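# Set up press for work order, verify on master spring

## Task

Acting as the cell's operator, and assuming the press control still holds unchecked settings from the previous shift, configure the press to match the work order and confirm the setup by running it on the master spring; then return the master spring to its stand, and finish with both machine and gauge idle, no alarm standing, and the guard shut.

## Robot and tools

Robot: two arms, left_arm and right_arm, each with a two-finger gripper. left_arm's fingers can fold: grip with the outer quarter of the pads, because nearer the palm a narrow part may be held loosely or not at all, and a fingertip pushed into a surface folds easily. right_arm's fingers are rigid. Calibrated bases: left_arm at (+0.070, +0.578, +0.010) m, right_arm at (+0.001, -0.437, +0.010) m.

Scene frame: origin at table-top height, midway between the nominal bases; +z up, +x out over the table, left_arm on the +y side. Reported end_effector_position (m) is the point between closed pads; fingertips reach about 33 mm past it. Fingers point along the gripper's +z and close along its y.

Arm numbers, one row of 18 values in [-1, 1]: left_arm dx, dy, dz, rx, ry, rz, then left gripper position, force_limit, speed; then the same nine for right_arm. The six pose values are offsets, not poses: they count from that arm's Hand target at the start of the action or move, expressed in the Hand target's own axes. 1.0 equals 0.6 m for dx/dy/dz and 180 degrees for rx/ry/rz (together a rotation vector). All six at 0 re-requests the current Hand target. Gripper position: +1 fully open (140 mm), about -0.8 pads touch, -1 closes until blocked. force_limit -1..+1 sets grip force (about 14 N to 58 N slow); speed -1..+1 sets finger speed (about 30 to 250 mm/s); faster closing squeezes harder. Re-send the last gripper numbers to leave a gripper unchanged; 0 is a real command.

execute_actions(actions, cameras): actions run in order. Each action may hold rows (up to 15, one per 1/30 s step, each counted from the action's start pose), steps (1 to 450, default 15), until (conditions on machine or gauge fields, using values or [comparison, value] such as [">=", 3]; or {"all": {"status": "ended"}} / {"any": ...}), and device commands under machine or gauge. Empty actions just reports state. For gentle motion, ramp offsets a little per row.

move(target, speed, blend, stop_force, zero, blocking, cameras): straight-line paths. target is one 18-number row or a list of up to 15 rows, all offsets from the same starting Hand targets. speed in m/s, 0.002 to 0.5 (default 0.25), one value or one per target. blend in m rounds corners. stop_force 10 to 80 N ends an arm's path on felt push; use it only slowly, not while the gripper turns, and leave it out when moving away from contact. blocking=false returns early; then call wait or stop before new rows or moves. Paths do not avoid obstacles; everything stops after 10 s. The result adds a move: line (done, off_target, moving, held, fault) and limits (paced, held).

wait(seconds 0 to 10); stop() brakes a running move; zoom_image(camera, region [x0,y0,x1,y1], at most 504x504 px) for cam_high, cam_low, cam_nest, cam_left_wrist, cam_right_wrist; show_instructions() shows the work order image; read_manual(section) gives licences; finished_scene(scene) ends the scene irreversibly.

Results: per-arm pose, quaternion, joint positions/torques, external torques, flange force, Hand target, Tool commands, object_status (0 moving, 1 blocked opening, 2 holding after closing, 3 at commanded position), position_measured in counts (3 open, 230 pads met). Also machine and gauge fields and a page line.

machine (servo press; front faces +x): commands guard (shut/open), clamp (clamp/open), page (setup/readings/curve), register+value+write together (value -12000..12000, heights in mm above the nest plane, forces in N), keys cycle_start, feed_hold, reset, home, touch, tare, or a list of up to 8 such objects (next object waits 2.1 s after guard, 1.8 s after clamp). Registers to check include program, ram_zero, seat_force, force_max, join_lo/hi, end_lo/hi, cell_gain, cell_zero, program_top and the stored program slots; 9001 is the master spring program. cycle_start needs guard shut, a piece clamped, ram at rest, a stored program selected, no alarm. touch lowers until 40 N and reports touch_z. tare zeroes the load cell. Fields: state (idle, running, held, done, alarm, busy), guard_state, clamp_state (open, clamped, closed_empty, between), entry (answer to last write or key), alarm (axis_overload, cell_fault, door_opened, clamp_lost, force_limit, no_force, axis_blocked), readings such as join_f, peak_f, end_z, ok, pos_z, cycles. reset clears alarms, then home raises the ram. A gripper holding a piece over the nest, or a blocked guard, is a cabinet fault.

gauge: measure reads one round piece lying flat and still near the plate centre, taking about 12 s; keep arms and other parts out from under the lens. message, readings count and no_1..no_5 values report the result.

Avoid: dropping or releasing moving parts, anything leaving the table, hard impacts or pushes past firm contact (144 N or joint torque limits cause a 10 s fault stop), arms touching each other, passing near an arm's own base, excessive twist on the gripper, and long stretched holds that overheat motors.

Each tool is called after "Emit:" as name([rows], argument=value, ...), one row to a line, values as JSON.

Reference images:

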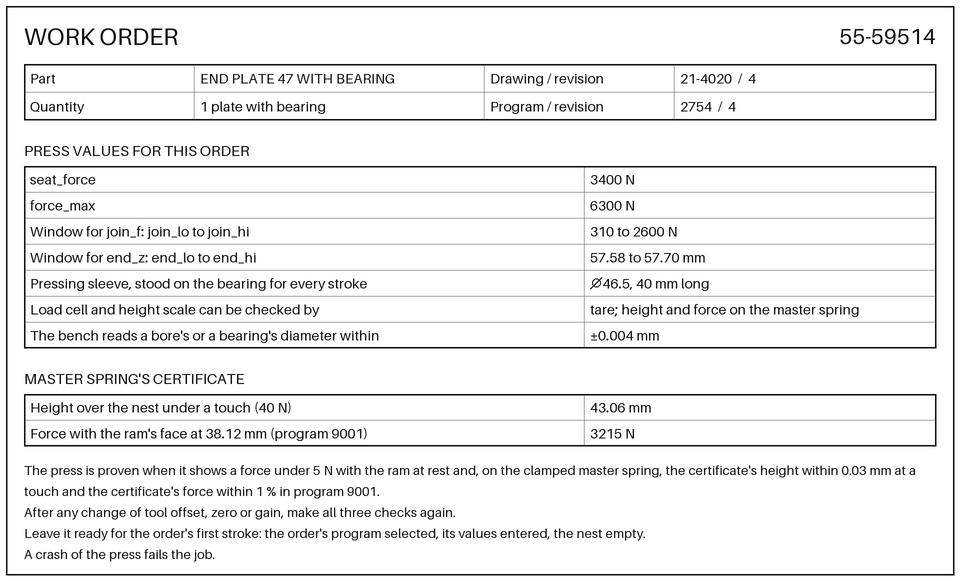

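## Session

Emit:
execute_actions(actions=[])

Scene clock: 0.00 s.
left_arm: end_effector_position=(+1.0235, +0.2165, +0.2171) position_measured=3 object_status=3 end_effector_quat_wxyz=(-0.127, -0.412, +0.902, +0.014) | right_arm: end_effector_position=(+0.3931, -0.3282, +0.1491) position_measured=3 object_status=3 end_effector_quat_wxyz=(-0.287, +0.570, +0.699, +0.322)
Joint positions: left_arm=[-0.337 1.025 0.449 -0.163 1.868 3.477] | right_arm=[-0.448 0.1 2.326 0.792 1.33 -1.087]
Joint velocities: within noise
Joint torques (N m): no reading
External joint torques (N m): no reading
Flange force (N): no reading
Hand target: left_arm +1.0235, +0.2165, +0.2171; -0.127, -0.412, +0.902, +0.014 | right_arm +0.3931, -0.3282, +0.1491; -0.287, +0.570, +0.699, +0.322
Tool commands: left_gripper/position=+1.0 left_gripper/force_limit=+1.0 left_gripper/speed=+1.0 right_gripper/position=+1.0 right_gripper/force_limit=+1.0 right_gripper/speed=+1.0
machine.setup: program=+2754 ram_zero=+150.925 seat_force=+260 force_max=+6300 join_lo=+0 join_hi=+12000 end_lo=+54.700 end_hi=+63.700 cell_gain=+1.875 cell_zero=-61 program_revision=+4 program_top=+57.700 stored1_number=+9001 stored1_revision=+1 stored2_number=+2754 stored2_revision=+4 stored3_number=+5310 stored3_revision=+2 stored4_number=+5513 stored4_revision=+6 stored5_number=+6956 stored5_revision=+5
machine: state=idle guard_state=shut clamp_state=closed_empty guard_answer=taken clamp_answer=taken page=setup entry=no_entry entries=0 alarm=no_alarm queue=idle queue_left=0
gauge: message=nothing_yet readings=0 no_1=0.000 no_2=0.000 no_3=0.000 no_4=0.000 no_5=0.000

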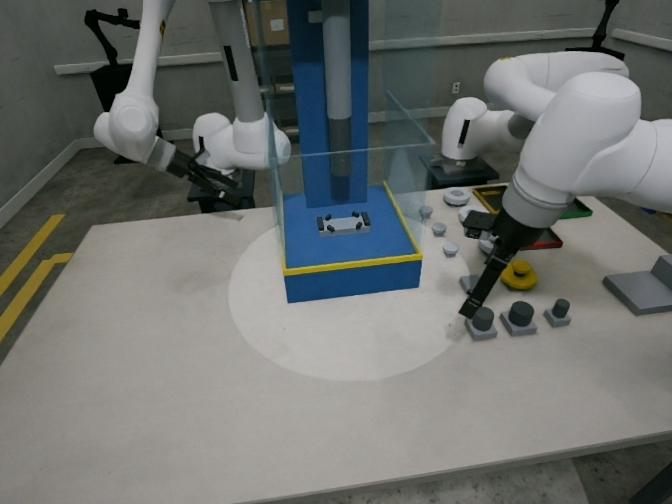

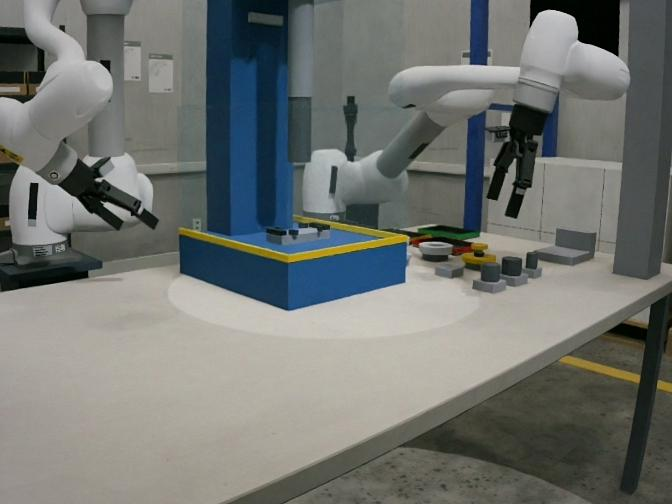

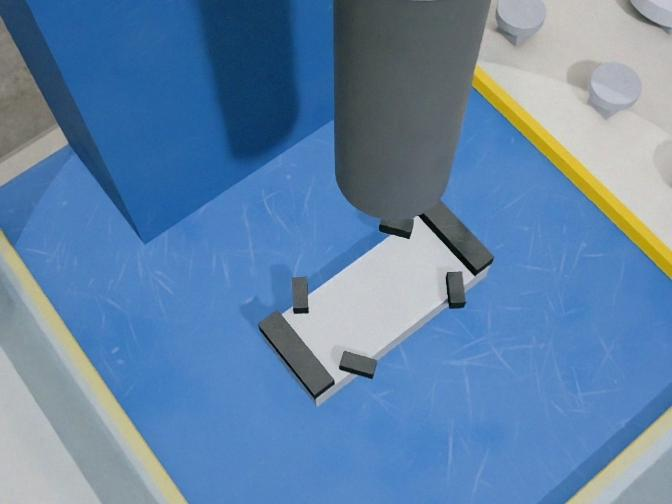

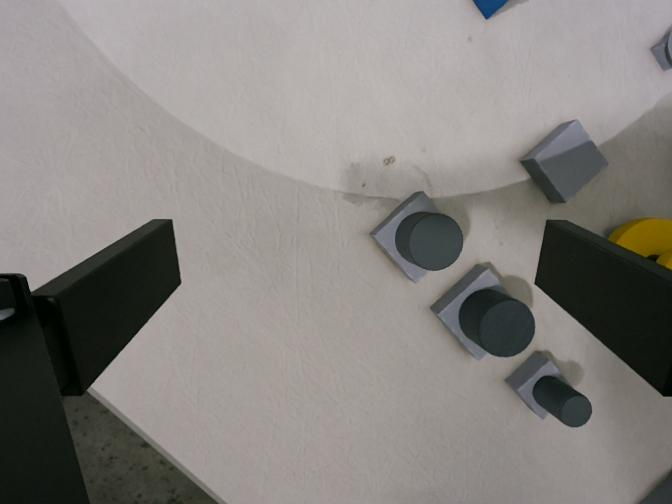

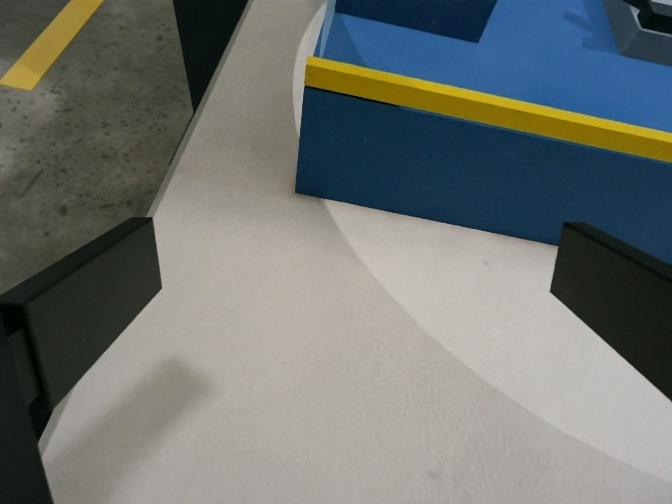

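Emit:
zoom_image(camera="cam_high", region=[400, 170, 640, 350])

Emit:
zoom_image(camera="cam_low", region=[390, 200, 620, 310])

Scaled by 2.100.

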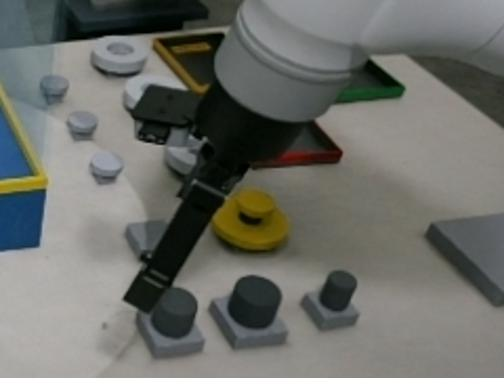

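Scaled by 2.191.

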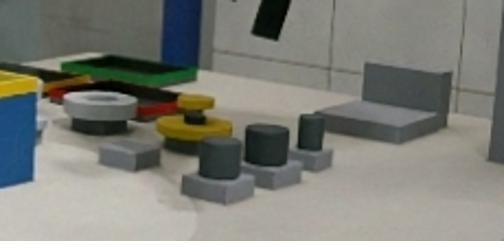

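Emit:
execute_actions([
  {"machine":[{"register":"seat_force","value":3400,"write":true},{"register":"join_lo","value":310,"write":true},{"register":"join_hi","value":2600,"write":true},{"register":"end_lo","value":57.58,"write":true},{"register":"end_hi","value":57.70,"write":true},{"tare":true,"page":"readings"},{"guard":"open"},{"clamp":"open"}],"steps":200,"until":{"machine":{"queue":"done"}}},
  {"machine":{"page":"setup"},"steps":5},
])

Scene clock: 7.67 s.
left_arm: end_effector_position=(+1.0235, +0.2165, +0.2171) position_measured=3 object_status=3 end_effector_quat_wxyz=(-0.127, -0.412, +0.902, +0.014) | right_arm: end_effector_position=(+0.3931, -0.3282, +0.1491) position_measured=3 object_status=3 end_effector_quat_wxyz=(-0.287, +0.570, +0.699, +0.322)
Joint positions: left_arm=[-0.337 1.025 0.449 -0.163 1.868 3.477] | right_arm=[-0.448 0.1 2.326 0.792 1.33 -1.087]
Joint velocities: within noise
Joint torques (N m): left_arm=[2.67 -136.57 -41.2 4 0.55 -0.22] | right_arm=[0.3 -40.8 -29.01 3.21 2 -0.41]
External joint torques (N m): left_arm=[-3.47 3.57 -1.15 -0.16 0 0.23] | right_arm=[-0.34 1.8 0.25 0.01 -0.3 0.41]
External joint torques at the end of the 1st action: left_arm=[-2.58 3.76 -1.47 -0.12 -0.04 0.22] | right_arm=[-0.04 2.31 0.19 0 -0.22 0.45]
Flange force (N): left_arm=[0.0 0.0 0.0] | right_arm=[-3.1 1.6 1.2]
Flange force at the end of the 1st action (N): left_arm=[0.0 0.0 0.0] | right_arm=[-3.6 2.6 1.8]
Hand target: left_arm +1.0235, +0.2165, +0.2171; -0.127, -0.412, +0.902, +0.014 | right_arm +0.3931, -0.3282, +0.1491; -0.287, +0.570, +0.699, +0.322
Tool commands: left_gripper/position=+1.0 left_gripper/force_limit=+1.0 left_gripper/speed=+1.0 right_gripper/position=+1.0 right_gripper/force_limit=+1.0 right_gripper/speed=+1.0
machine.setup: program=+2754 ram_zero=+150.925 seat_force=+3400 force_max=+6300 join_lo=+310 join_hi=+2600 end_lo=+57.580 end_hi=+57.700 cell_gain=+1.875 cell_zero=-61 program_revision=+4 program_top=+57.700 stored1_number=+9001 stored1_revision=+1 stored2_number=+2754 stored2_revision=+4 stored3_number=+5310 stored3_revision=+2 stored4_number=+5513 stored4_revision=+6 stored5_number=+6956 stored5_revision=+5
machine: state=idle guard_state=open clamp_state=open guard_answer=taken clamp_answer=taken page=setup entry=taken entries=6 alarm=no_alarm queue=done queue_left=0
gauge: message=nothing_yet readings=0 no_1=0.000 no_2=0.000 no_3=0.000 no_4=0.000 no_5=0.000
camera_calibration:
cam_left_wrist: T_world_to_cam=[[-0.738006, 0.662095, 0.130295, 0.593232], [0.674625, 0.728251, 0.120544, -0.874183], [-0.0150762, 0.176863, -0.98412, 0.33326], [0, 0, 0, 1]] pos_world=[1.03258, 0.184907, 0.35605]
cam_right_wrist: T_world_to_cam=[[0.977052, 0.157663, 0.143221, -0.345069], [0.209612, -0.831186, -0.514969, -0.273566], [0.0378516, 0.533172, -0.845159, 0.426945], [0, 0, 0, 1]] pos_world=[0.378333, -0.400615, 0.26938]

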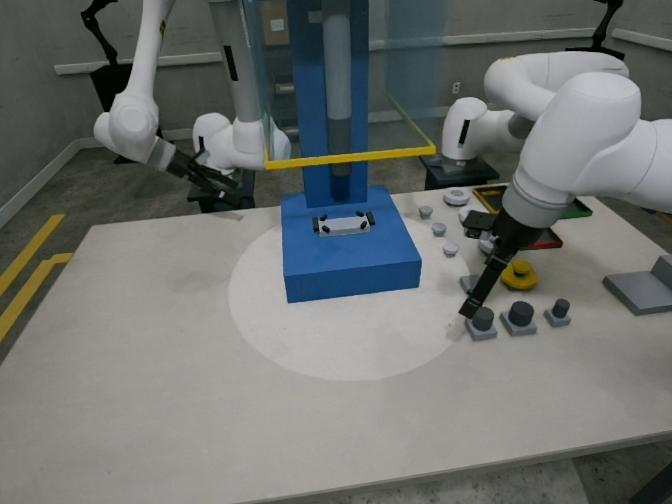

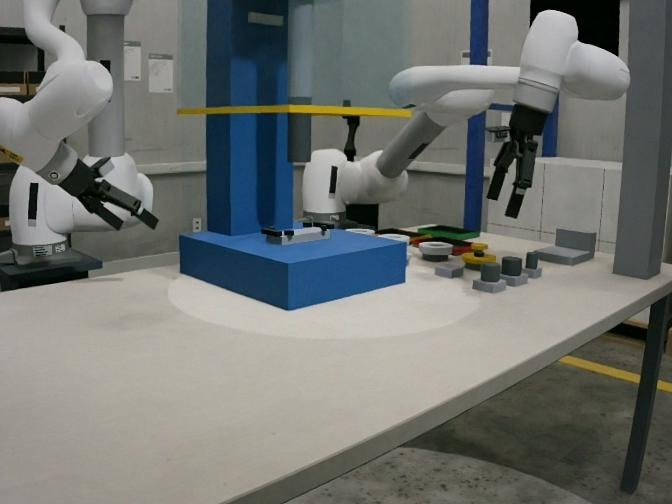

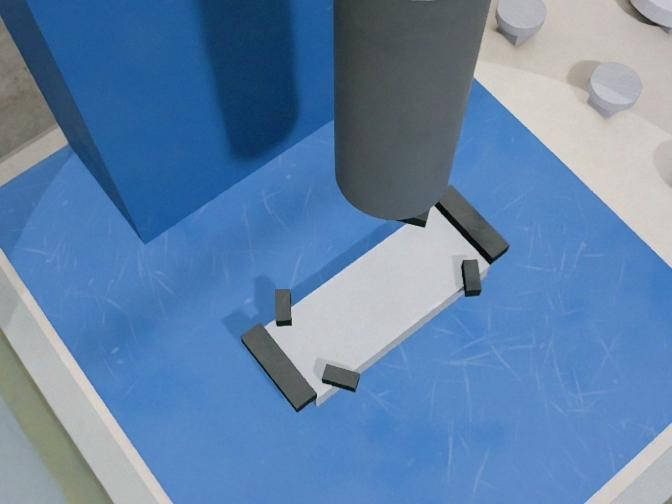

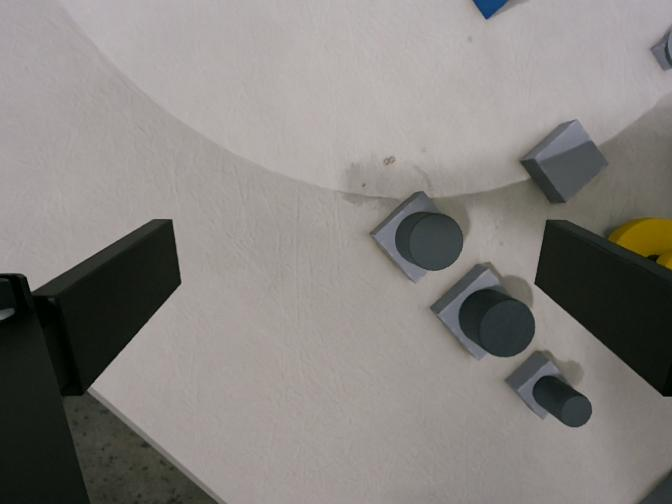

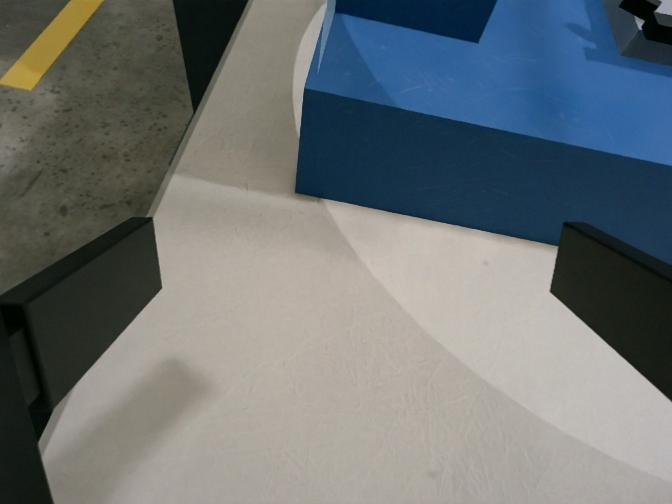

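Emit:
move(target=[-0.093,0.818,0.032,0.321,0.2413,-0.3788,-0.1,0,0, 0,0,0,0,0,0,1,1,1])

Scene clock: 21.77 s.
left_arm: end_effector_position=(+0.8582, +0.3969, +0.2330) position_measured=141 object_status=3 end_effector_quat_wxyz=(+0.176, +0.666, -0.682, +0.243) | right_arm: end_effector_position=(+0.3931, -0.3282, +0.1491) position_measured=3 object_status=3 end_effector_quat_wxyz=(-0.287, +0.570, +0.699, +0.322)
Joint positions: left_arm=[-0.028 0.412 1.574 -0.672 1.131 3.417] | right_arm=[-0.448 0.1 2.326 0.792 1.33 -1.087]
Joint velocities: within noise
Joint torques (N m): left_arm=[6.7 -88.63 -41.52 1.89 0.26 -0.17] | right_arm=[0.29 -41.06 -28.75 3.21 1.98 -0.46]
External joint torques (N m): left_arm=[-6.69 7.71 3.04 -0.22 -0.08 0.16] | right_arm=[-0.29 2.24 0 0 -0.28 0.46]
External joint torques when the fault began: left_arm=[-19.92 15.93 24.91 -0.44 -1.31 0.22]
Flange force (N): left_arm=[2.2 -3.3 12.2] | right_arm=[-3.8 2.5 1.2]
Flange force when the fault began (N): left_arm=[3.2 36.6 43.2]
Hand target: left_arm +0.8582, +0.3969, +0.2330; +0.176, +0.666, -0.682, +0.243 (not the last commanded pose) | right_arm +0.3931, -0.3282, +0.1491; -0.287, +0.570, +0.699, +0.322
Tool commands: left_gripper/position=-0.098039 left_gripper/force_limit=+0.003922 left_gripper/speed=+0.003922 right_gripper/position=+1.0 right_gripper/force_limit=+1.0 right_gripper/speed=+1.0
Off the commanded pose: left_arm 0.249 m, 50 deg | right_arm 0.000 m, 0 deg.
FORCE FAULT: contact force on the left arm reached its limit, and that arm stopped for 10 seconds. The contact can be on any part of that arm, not only on its tool. That arm's remaining commands of this call were not run. That arm's target is now where it stood when the stop ended, not its last command. That arm accepts commands again.
machine.setup: program=+2754 ram_zero=+150.925 seat_force=+3400 force_max=+6300 join_lo=+310 join_hi=+2600 end_lo=+57.580 end_hi=+57.700 cell_gain=+1.875 cell_zero=-61 program_revision=+4 program_top=+57.700 stored1_number=+9001 stored1_revision=+1 stored2_number=+2754 stored2_revision=+4 stored3_number=+5310 stored3_revision=+2 stored4_number=+5513 stored4_revision=+6 stored5_number=+6956 stored5_revision=+5
machine: state=idle guard_state=open clamp_state=open guard_answer=taken clamp_answer=taken page=setup entry=taken entries=6 alarm=no_alarm queue=done queue_left=0
gauge: message=nothing_yet readings=0 no_1=0.000 no_2=0.000 no_3=0.000 no_4=0.000 no_5=0.000
move: fault (left_arm)
camera_calibration:
cam_left_wrist: T_world_to_cam=[[-0.99507, -0.00374786, -0.099107, 0.888065], [0.0218261, 0.966512, -0.255692, -0.342654], [0.0967464, -0.256594, -0.961665, 0.385318], [0, 0, 0, 1]] pos_world=[0.853887, 0.433378, 0.370946]
cam_right_wrist: T_world_to_cam=[[0.977052, 0.157662, 0.143218, -0.345068], [0.209609, -0.831185, -0.514971, -0.273565], [0.0378493, 0.533173, -0.845159, 0.426946], [0, 0, 0, 1]] pos_world=[0.378332, -0.400615, 0.269379]

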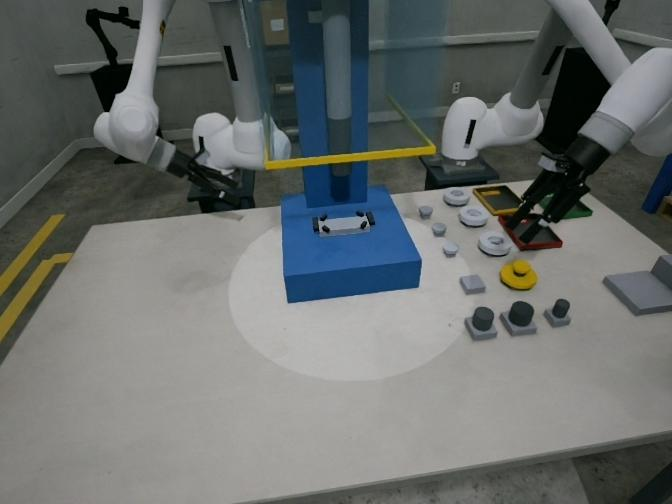

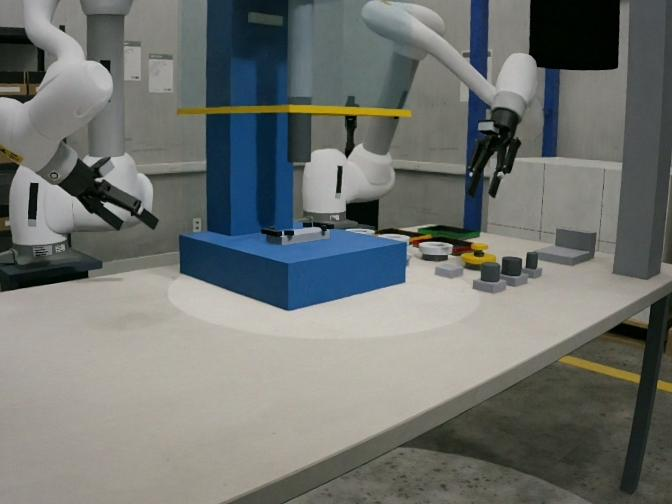

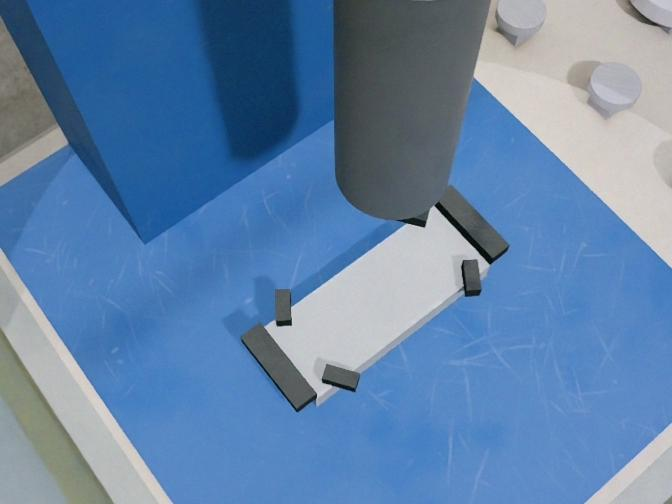

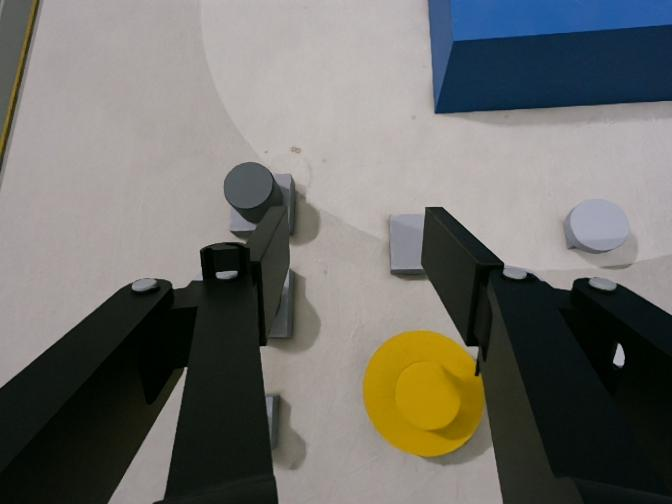

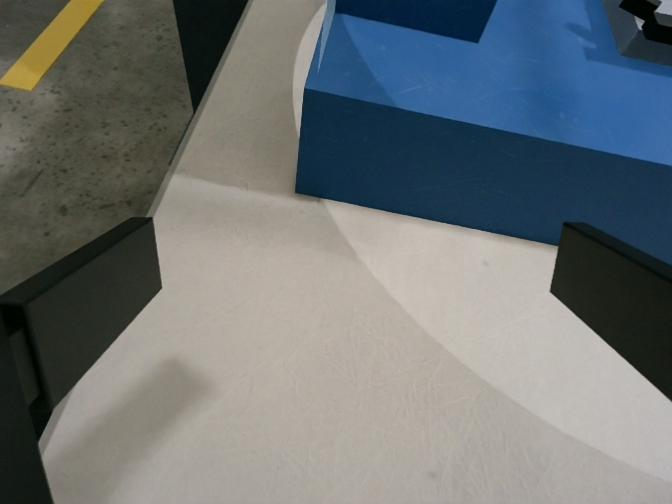

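Emit:
zoom_image(camera="cam_left_wrist", region=[320, 290, 560, 470])

Emit:
zoom_image(camera="cam_low", region=[420, 220, 540, 310])

Emit:
zoom_image(camera="cam_high", region=[440, 210, 600, 330])

Scaled by 2.100.

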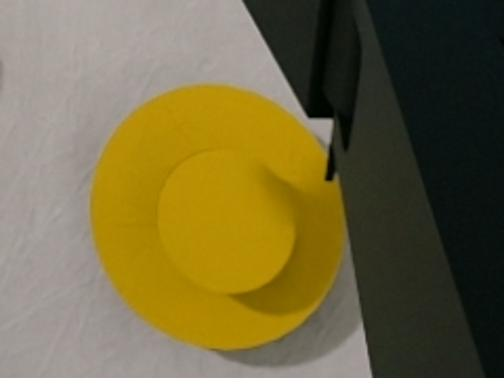

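Scaled by 4.200.

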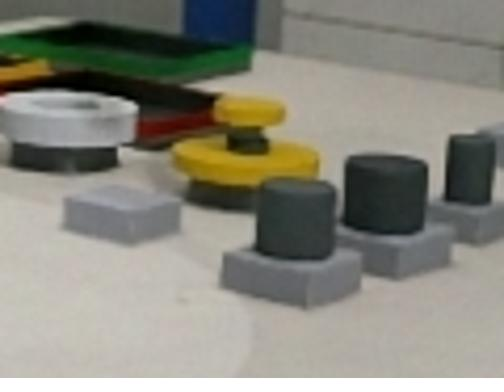

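Scaled by 3.150.

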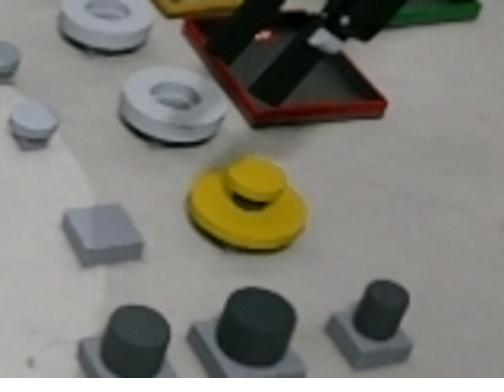

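Emit:
move([
  [0.008,0.166,-0.014,0,0,0,0,-1,0, 0,0,0,0,0,0,1,1,1],
  [-0.250,0.278,-0.178,0.1622,0.1226,-0.1907,0,-1,0, 0,0,0,0,0,0,1,1,1],
], blend=[0.04,0])

Scene clock: 26.13 s.
left_arm: end_effector_position=(+0.6907, +0.5799, +0.2196) position_measured=129 object_status=3 end_effector_quat_wxyz=(+0.193, +0.799, -0.332, +0.462) | right_arm: end_effector_position=(+0.3931, -0.3282, +0.1491) position_measured=3 object_status=3 end_effector_quat_wxyz=(-0.287, +0.570, +0.699, +0.322)
Joint positions: left_arm=[0.393 0.109 2.242 -1.424 0.94 3.766] | right_arm=[-0.448 0.1 2.326 0.792 1.33 -1.087]
Joint velocities: within noise
Joint torques (N m): left_arm=[2.61 -43.31 -27.69 -1.06 1.46 -0.15] | right_arm=[0.5 -41.11 -28.81 3.22 1.99 -0.48]
External joint torques (N m): left_arm=[-2.66 3.3 -0.88 -0.12 -0.02 0.15] | right_arm=[-0.45 2.2 0.05 0 -0.29 0.49]
Flange force (N): left_arm=[-0.4 -3.7 8.7] | right_arm=[-3.9 2.2 1.0]
Hand target: left_arm +0.6907, +0.5799, +0.2196; +0.193, +0.799, -0.332, +0.462 | right_arm +0.3931, -0.3282, +0.1491; -0.287, +0.570, +0.699, +0.322
Off the commanded pose: left_arm 0.000 m, 0 deg | right_arm 0.000 m, 0 deg.
machine.setup: program=+2754 ram_zero=+150.925 seat_force=+3400 force_max=+6300 join_lo=+310 join_hi=+2600 end_lo=+57.580 end_hi=+57.700 cell_gain=+1.875 cell_zero=-61 program_revision=+4 program_top=+57.700 stored1_number=+9001 stored1_revision=+1 stored2_number=+2754 stored2_revision=+4 stored3_number=+5310 stored3_revision=+2 stored4_number=+5513 stored4_revision=+6 stored5_number=+6956 stored5_revision=+5
machine: state=idle guard_state=open clamp_state=open guard_answer=taken clamp_answer=taken page=setup entry=taken entries=6 alarm=no_alarm queue=done queue_left=0
gauge: message=nothing_yet readings=0 no_1=0.000 no_2=0.000 no_3=0.000 no_4=0.000 no_5=0.000
move: done
camera_calibration:
cam_left_wrist: T_world_to_cam=[[-0.710321, -0.703877, -0.00113037, 0.908542], [-0.535143, 0.541084, -0.64873, 0.198433], [0.457238, -0.460201, -0.761018, 0.260602], [0, 0, 0, 1]] pos_world=[0.632389, 0.652062, 0.328079]
cam_right_wrist: T_world_to_cam=[[0.977052, 0.157662, 0.143218, -0.345068], [0.20961, -0.831185, -0.514971, -0.273565], [0.0378492, 0.533173, -0.845159, 0.426945], [0, 0, 0, 1]] pos_world=[0.378332, -0.400615, 0.269379]

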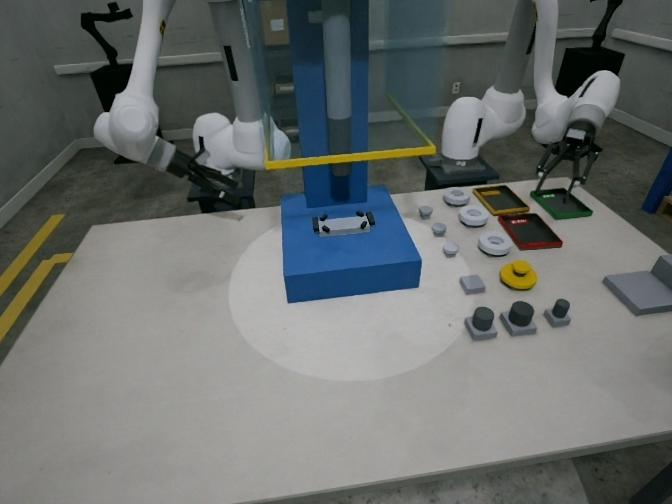

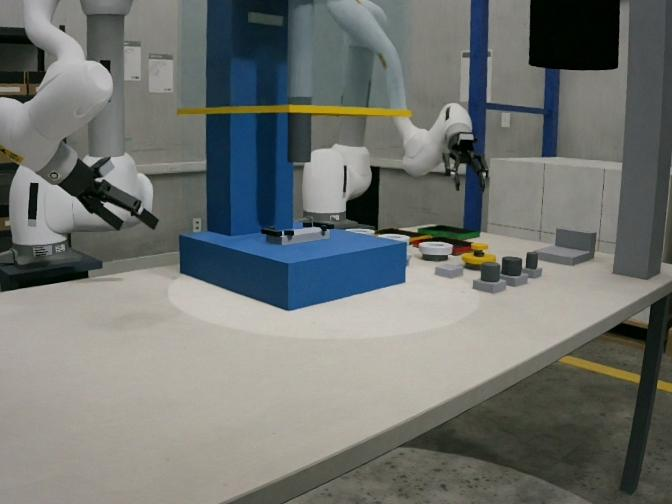

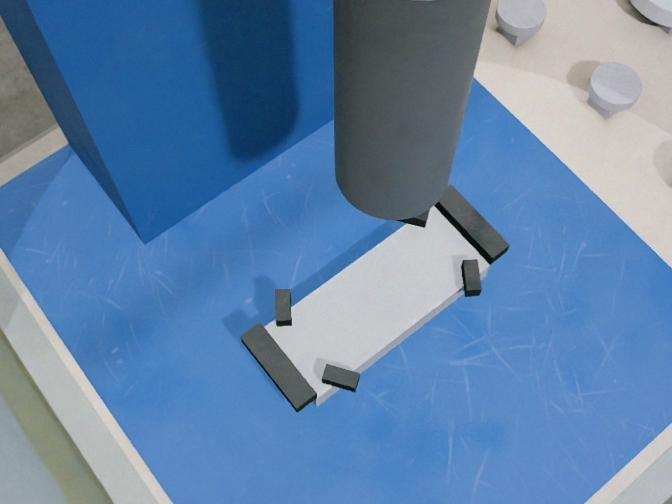

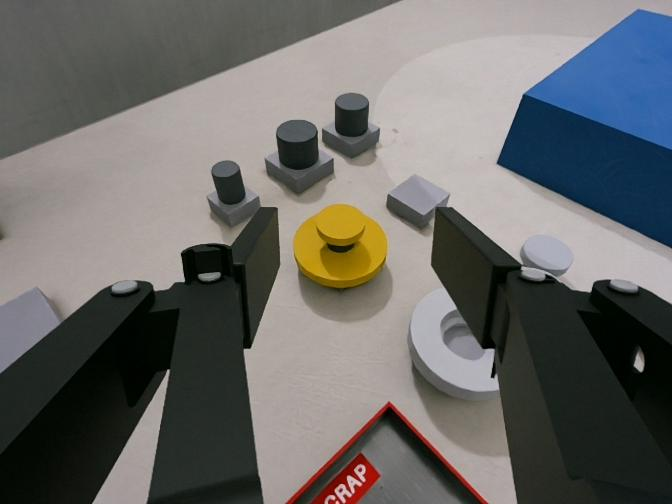

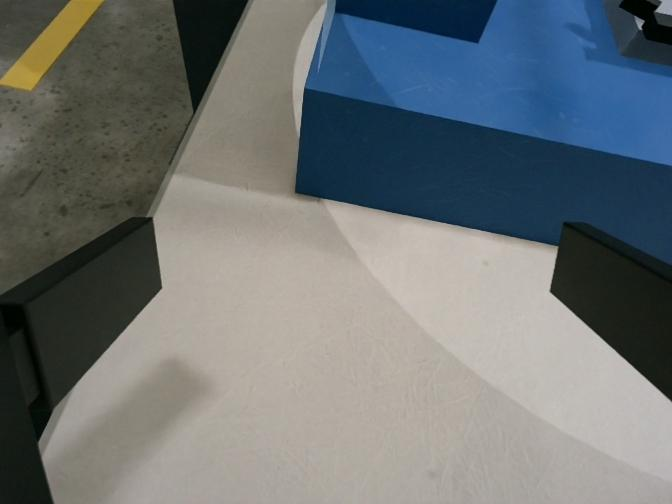

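Emit:
move(target=[-0.087,-0.007,0.2,0,0,0,0,-1,0, 0,0,0,0,0,0,1,1,1], speed=0.15, cameras=["cam_left_wrist","cam_low","cam_high"])

Emit:
zoom_image(camera="cam_low", region=[410, 180, 530, 290])

Scene clock: 27.70 s.
left_arm: end_effector_position=(+0.7486, +0.5275, +0.1145) position_measured=129 object_status=3 end_effector_quat_wxyz=(+0.193, +0.799, -0.332, +0.462) | right_arm: end_effector_position=(+0.3931, -0.3282, +0.1491) position_measured=3 object_status=3 end_effector_quat_wxyz=(-0.287, +0.570, +0.699, +0.322)
Joint positions: left_arm=[0.252 0.323 2.248 -1.71 0.85 4.045] | right_arm=[-0.448 0.1 2.326 0.792 1.33 -1.087]
Joint velocities: within noise
Joint torques (N m): left_arm=[2.55 -57.04 -20.13 -1.26 1.95 -0.16] | right_arm=[0.31 -40.89 -28.91 3.24 1.98 -0.45]
External joint torques (N m): left_arm=[-2.62 2.63 -0.54 -0.2 0 0.16] | right_arm=[-0.34 1.9 0.19 -0.03 -0.28 0.46]
Flange force (N): left_arm=[-1.3 -0.4 8.2] | right_arm=[-3.3 1.8 1.1]
Hand target: left_arm +0.7486, +0.5275, +0.1145; +0.193, +0.799, -0.332, +0.462 | right_arm +0.3931, -0.3282, +0.1491; -0.287, +0.570, +0.699, +0.322
Off the commanded pose: left_arm 0.000 m, 0 deg | right_arm 0.000 m, 0 deg.
machine.setup: program=+2754 ram_zero=+150.925 seat_force=+3400 force_max=+6300 join_lo=+310 join_hi=+2600 end_lo=+57.580 end_hi=+57.700 cell_gain=+1.875 cell_zero=-61 program_revision=+4 program_top=+57.700 stored1_number=+9001 stored1_revision=+1 stored2_number=+2754 stored2_revision=+4 stored3_number=+5310 stored3_revision=+2 stored4_number=+5513 stored4_revision=+6 stored5_number=+6956 stored5_revision=+5
machine: state=idle guard_state=open clamp_state=open guard_answer=taken clamp_answer=taken page=setup entry=taken entries=6 alarm=no_alarm queue=done queue_left=0
gauge: message=nothing_yet readings=0 no_1=0.000 no_2=0.000 no_3=0.000 no_4=0.000 no_5=0.000
move: done
camera_calibration:
cam_left_wrist: T_world_to_cam=[[-0.710274, -0.703924, -0.00119641, 0.912685], [-0.535148, 0.541077, -0.648731, 0.18959], [0.457305, -0.460137, -0.761016, 0.129994], [0, 0, 0, 1]] pos_world=[0.690268, 0.599693, 0.223012]
Images, in order (width x height): cam_high 672x504, cam_low 672x504, cam_left_wrist 672x504.

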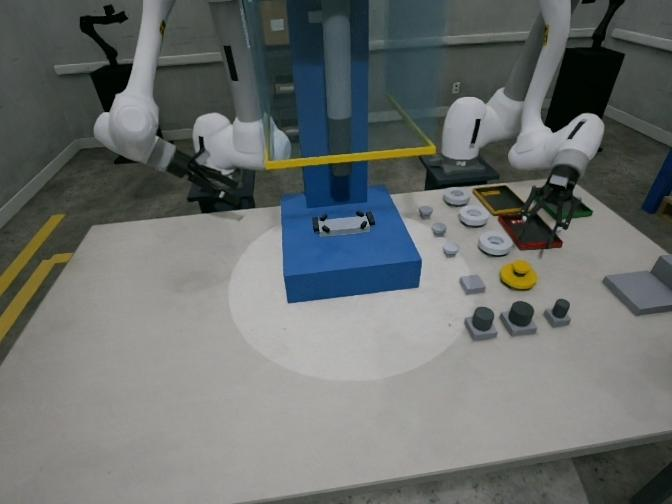

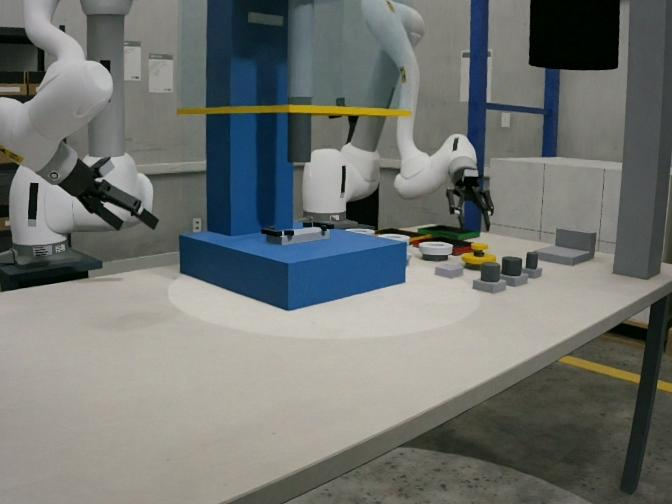

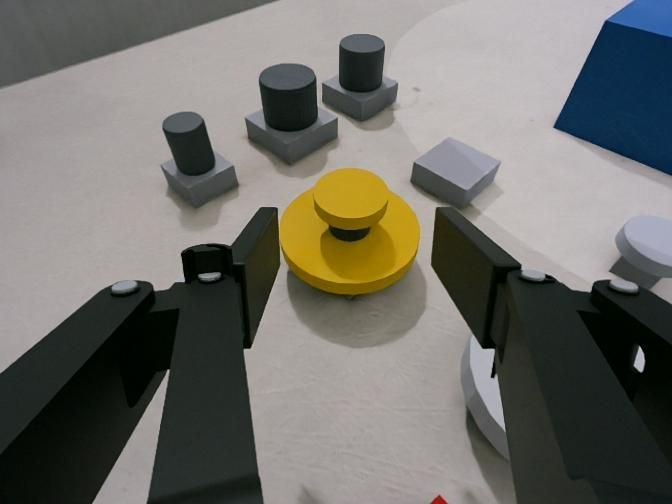

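Scaled by 4.200.

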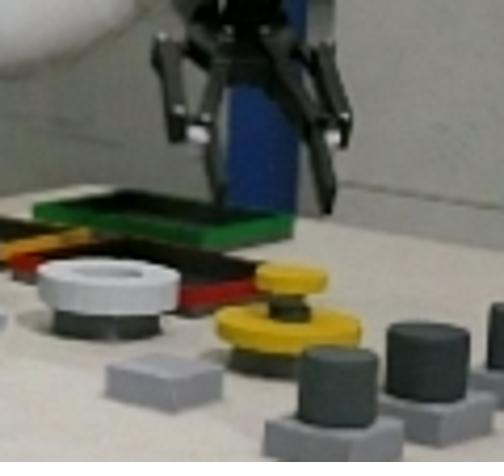

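Emit:
move(target=[-0.0033,-0.0022,0.129,0,0,0,0,-1,0, 0,0,0,0,0,0,1,1,1], speed=0.08, cameras=["cam_left_wrist","cam_low","cam_high"])

Emit:
zoom_image(camera="cam_low", region=[410, 180, 530, 290])

Emit:
zoom_image(camera="cam_high", region=[470, 210, 570, 310])

Scene clock: 30.00 s.
left_arm: end_effector_position=(+0.7961, +0.4815, +0.0742) position_measured=129 object_status=3 end_effector_quat_wxyz=(+0.193, +0.799, -0.332, +0.462) | right_arm: end_effector_position=(+0.3931, -0.3282, +0.1491) position_measured=3 object_status=3 end_effector_quat_wxyz=(-0.287, +0.570, +0.699, +0.322)
Joint positions: left_arm=[0.147 0.429 2.198 -1.861 0.809 4.135] | right_arm=[-0.448 0.1 2.326 0.792 1.33 -1.087]
Joint velocities: within noise
Joint torques (N m): left_arm=[2.7 -66.29 -18.24 -1.44 2.09 -0.23] | right_arm=[0.04 -41.1 -28.9 3.21 1.96 -0.45]
External joint torques (N m): left_arm=[-2.67 3.27 -0.64 -0.14 -0.02 0.23] | right_arm=[0.09 2.1 0.19 0 -0.26 0.46]
Flange force (N): left_arm=[-2.3 -0.2 8.8] | right_arm=[-3.1 2.6 1.9]
Hand target: left_arm +0.7961, +0.4815, +0.0742; +0.193, +0.799, -0.332, +0.462 | right_arm +0.3931, -0.3282, +0.1491; -0.287, +0.570, +0.699, +0.322
Off the commanded pose: left_arm 0.000 m, 0 deg | right_arm 0.000 m, 0 deg.
machine.setup: program=+2754 ram_zero=+150.925 seat_force=+3400 force_max=+6300 join_lo=+310 join_hi=+2600 end_lo=+57.580 end_hi=+57.700 cell_gain=+1.875 cell_zero=-61 program_revision=+4 program_top=+57.700 stored1_number=+9001 stored1_revision=+1 stored2_number=+2754 stored2_revision=+4 stored3_number=+5310 stored3_revision=+2 stored4_number=+5513 stored4_revision=+6 stored5_number=+6956 stored5_revision=+5
machine: state=idle guard_state=open clamp_state=open guard_answer=taken clamp_answer=taken page=setup entry=taken entries=6 alarm=no_alarm queue=done queue_left=0
gauge: message=nothing_yet readings=0 no_1=0.000 no_2=0.000 no_3=0.000 no_4=0.000 no_5=0.000
move: done
camera_calibration:
cam_left_wrist: T_world_to_cam=[[-0.71029, -0.703908, -0.0011324, 0.914021], [-0.535167, 0.541062, -0.648728, 0.213732], [0.457258, -0.460179, -0.761019, 0.0564645], [0, 0, 0, 1]] pos_world=[0.737784, 0.553728, 0.18266]
Images, in order (width x height): cam_high 672x504, cam_low 672x504, cam_left_wrist 672x504.

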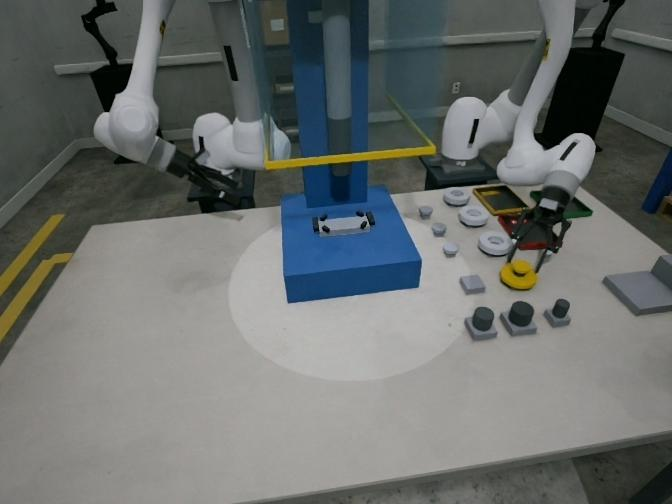

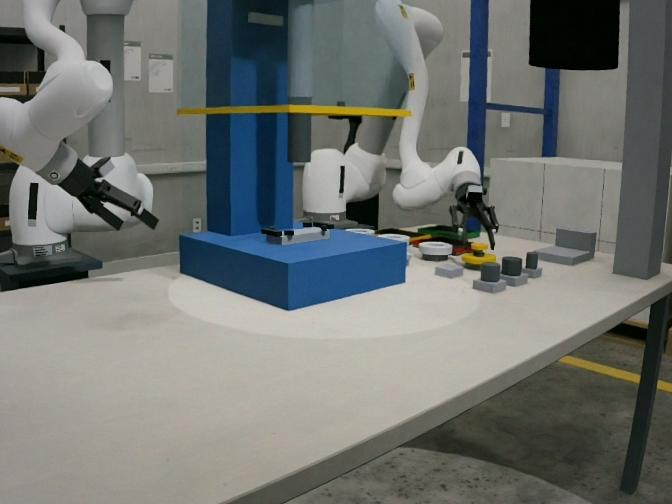

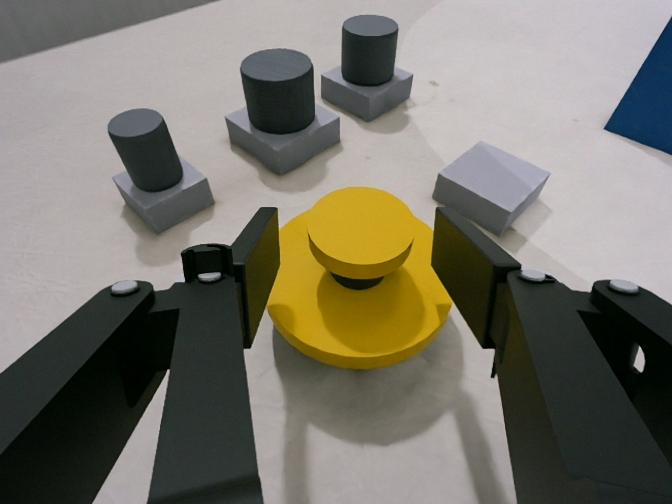

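Scaled by 4.200.

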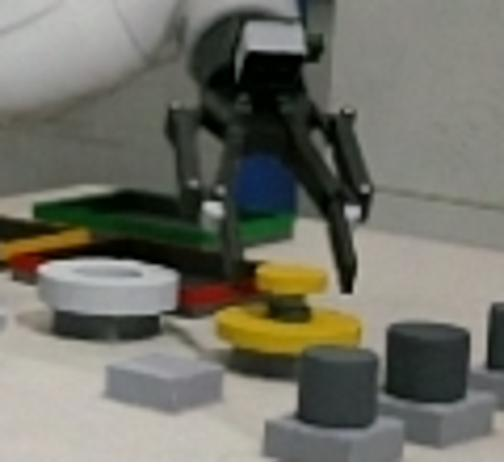

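Scaled by 5.040.

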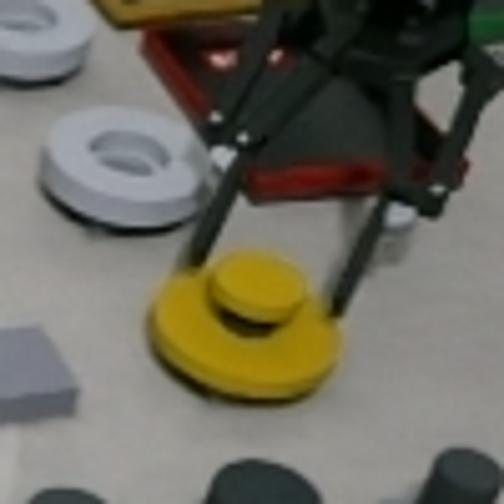

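Emit:
move([
  [0,0,0.0067,0,0,0,0,-1,0, 0,0,0,0,0,0,1,1,1],
  [0,0,0.0067,0,0,0,-1,0.1,-1, 0,0,0,0,0,0,1,1,1],
], speed=0.05, cameras=["cam_left_wrist","cam_low"])

Emit:
zoom_image(camera="cam_low", region=[410, 180, 530, 290])

Scene clock: 32.53 s.
left_arm: end_effector_position=(+0.7986, +0.4790, +0.0722) position_measured=162 object_status=0 end_effector_quat_wxyz=(+0.193, +0.799, -0.332, +0.462) | right_arm: end_effector_position=(+0.3931, -0.3282, +0.1491) position_measured=3 object_status=3 end_effector_quat_wxyz=(-0.287, +0.570, +0.699, +0.322)
Joint positions: left_arm=[0.142 0.434 2.195 -1.868 0.807 4.139] | right_arm=[-0.448 0.1 2.326 0.792 1.33 -1.087]
Joint velocities: within noise
Joint torques (N m): left_arm=[-0.23 -55.86 -18.65 -1.55 -1.51 -0.04] | right_arm=[0.67 -41.11 -28.78 3.19 1.97 -0.46]
External joint torques (N m): left_arm=[0.23 -7.74 -0.43 -0.07 3.6 0.04] | right_arm=[-0.66 2.21 0.14 0.01 -0.27 0.47]
Flange force (N): left_arm=[6.2 4.5 -11.7] | right_arm=[-4.1 1.8 0.8]
Hand target: left_arm +0.7986, +0.4791, +0.0722; +0.193, +0.799, -0.332, +0.462 | right_arm +0.3931, -0.3282, +0.1491; -0.287, +0.570, +0.699, +0.322
Off the commanded pose: left_arm 0.000 m, 0 deg | right_arm 0.000 m, 0 deg.
machine.setup: program=+2754 ram_zero=+150.925 seat_force=+3400 force_max=+6300 join_lo=+310 join_hi=+2600 end_lo=+57.580 end_hi=+57.700 cell_gain=+1.875 cell_zero=-61 program_revision=+4 program_top=+57.700 stored1_number=+9001 stored1_revision=+1 stored2_number=+2754 stored2_revision=+4 stored3_number=+5310 stored3_revision=+2 stored4_number=+5513 stored4_revision=+6 stored5_number=+6956 stored5_revision=+5
machine: state=idle guard_state=open clamp_state=open guard_answer=taken clamp_answer=taken page=setup entry=taken entries=6 alarm=no_alarm queue=done queue_left=0
gauge: message=nothing_yet readings=0 no_1=0.000 no_2=0.000 no_3=0.000 no_4=0.000 no_5=0.000
move: done
camera_calibration:
cam_left_wrist: T_world_to_cam=[[-0.710322, -0.703876, -0.00110958, 0.914006], [-0.535157, 0.541081, -0.64872, 0.215077], [0.457219, -0.460206, -0.761026, 0.0526848], [0, 0, 0, 1]] pos_world=[0.74025, 0.551219, 0.180633]
Images, in order (width x height): cam_low 672x504, cam_left_wrist 672x504.

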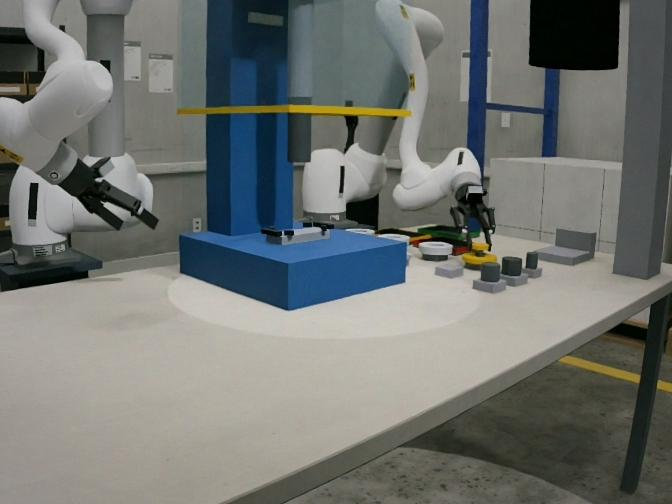

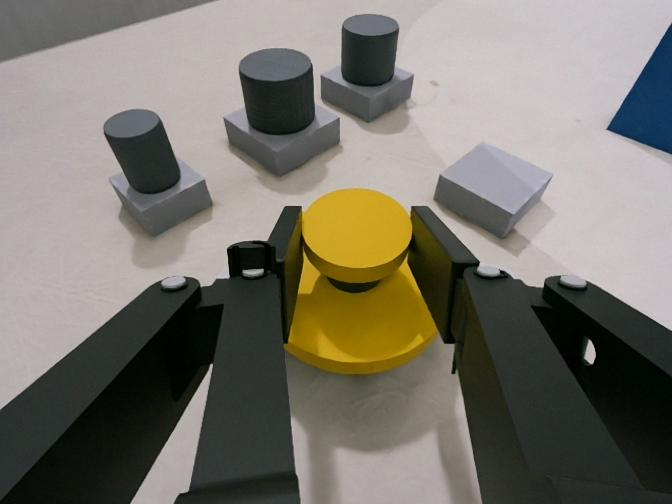

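Scaled by 4.200.

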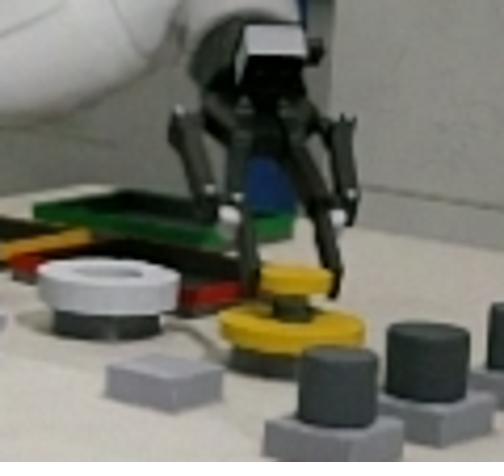

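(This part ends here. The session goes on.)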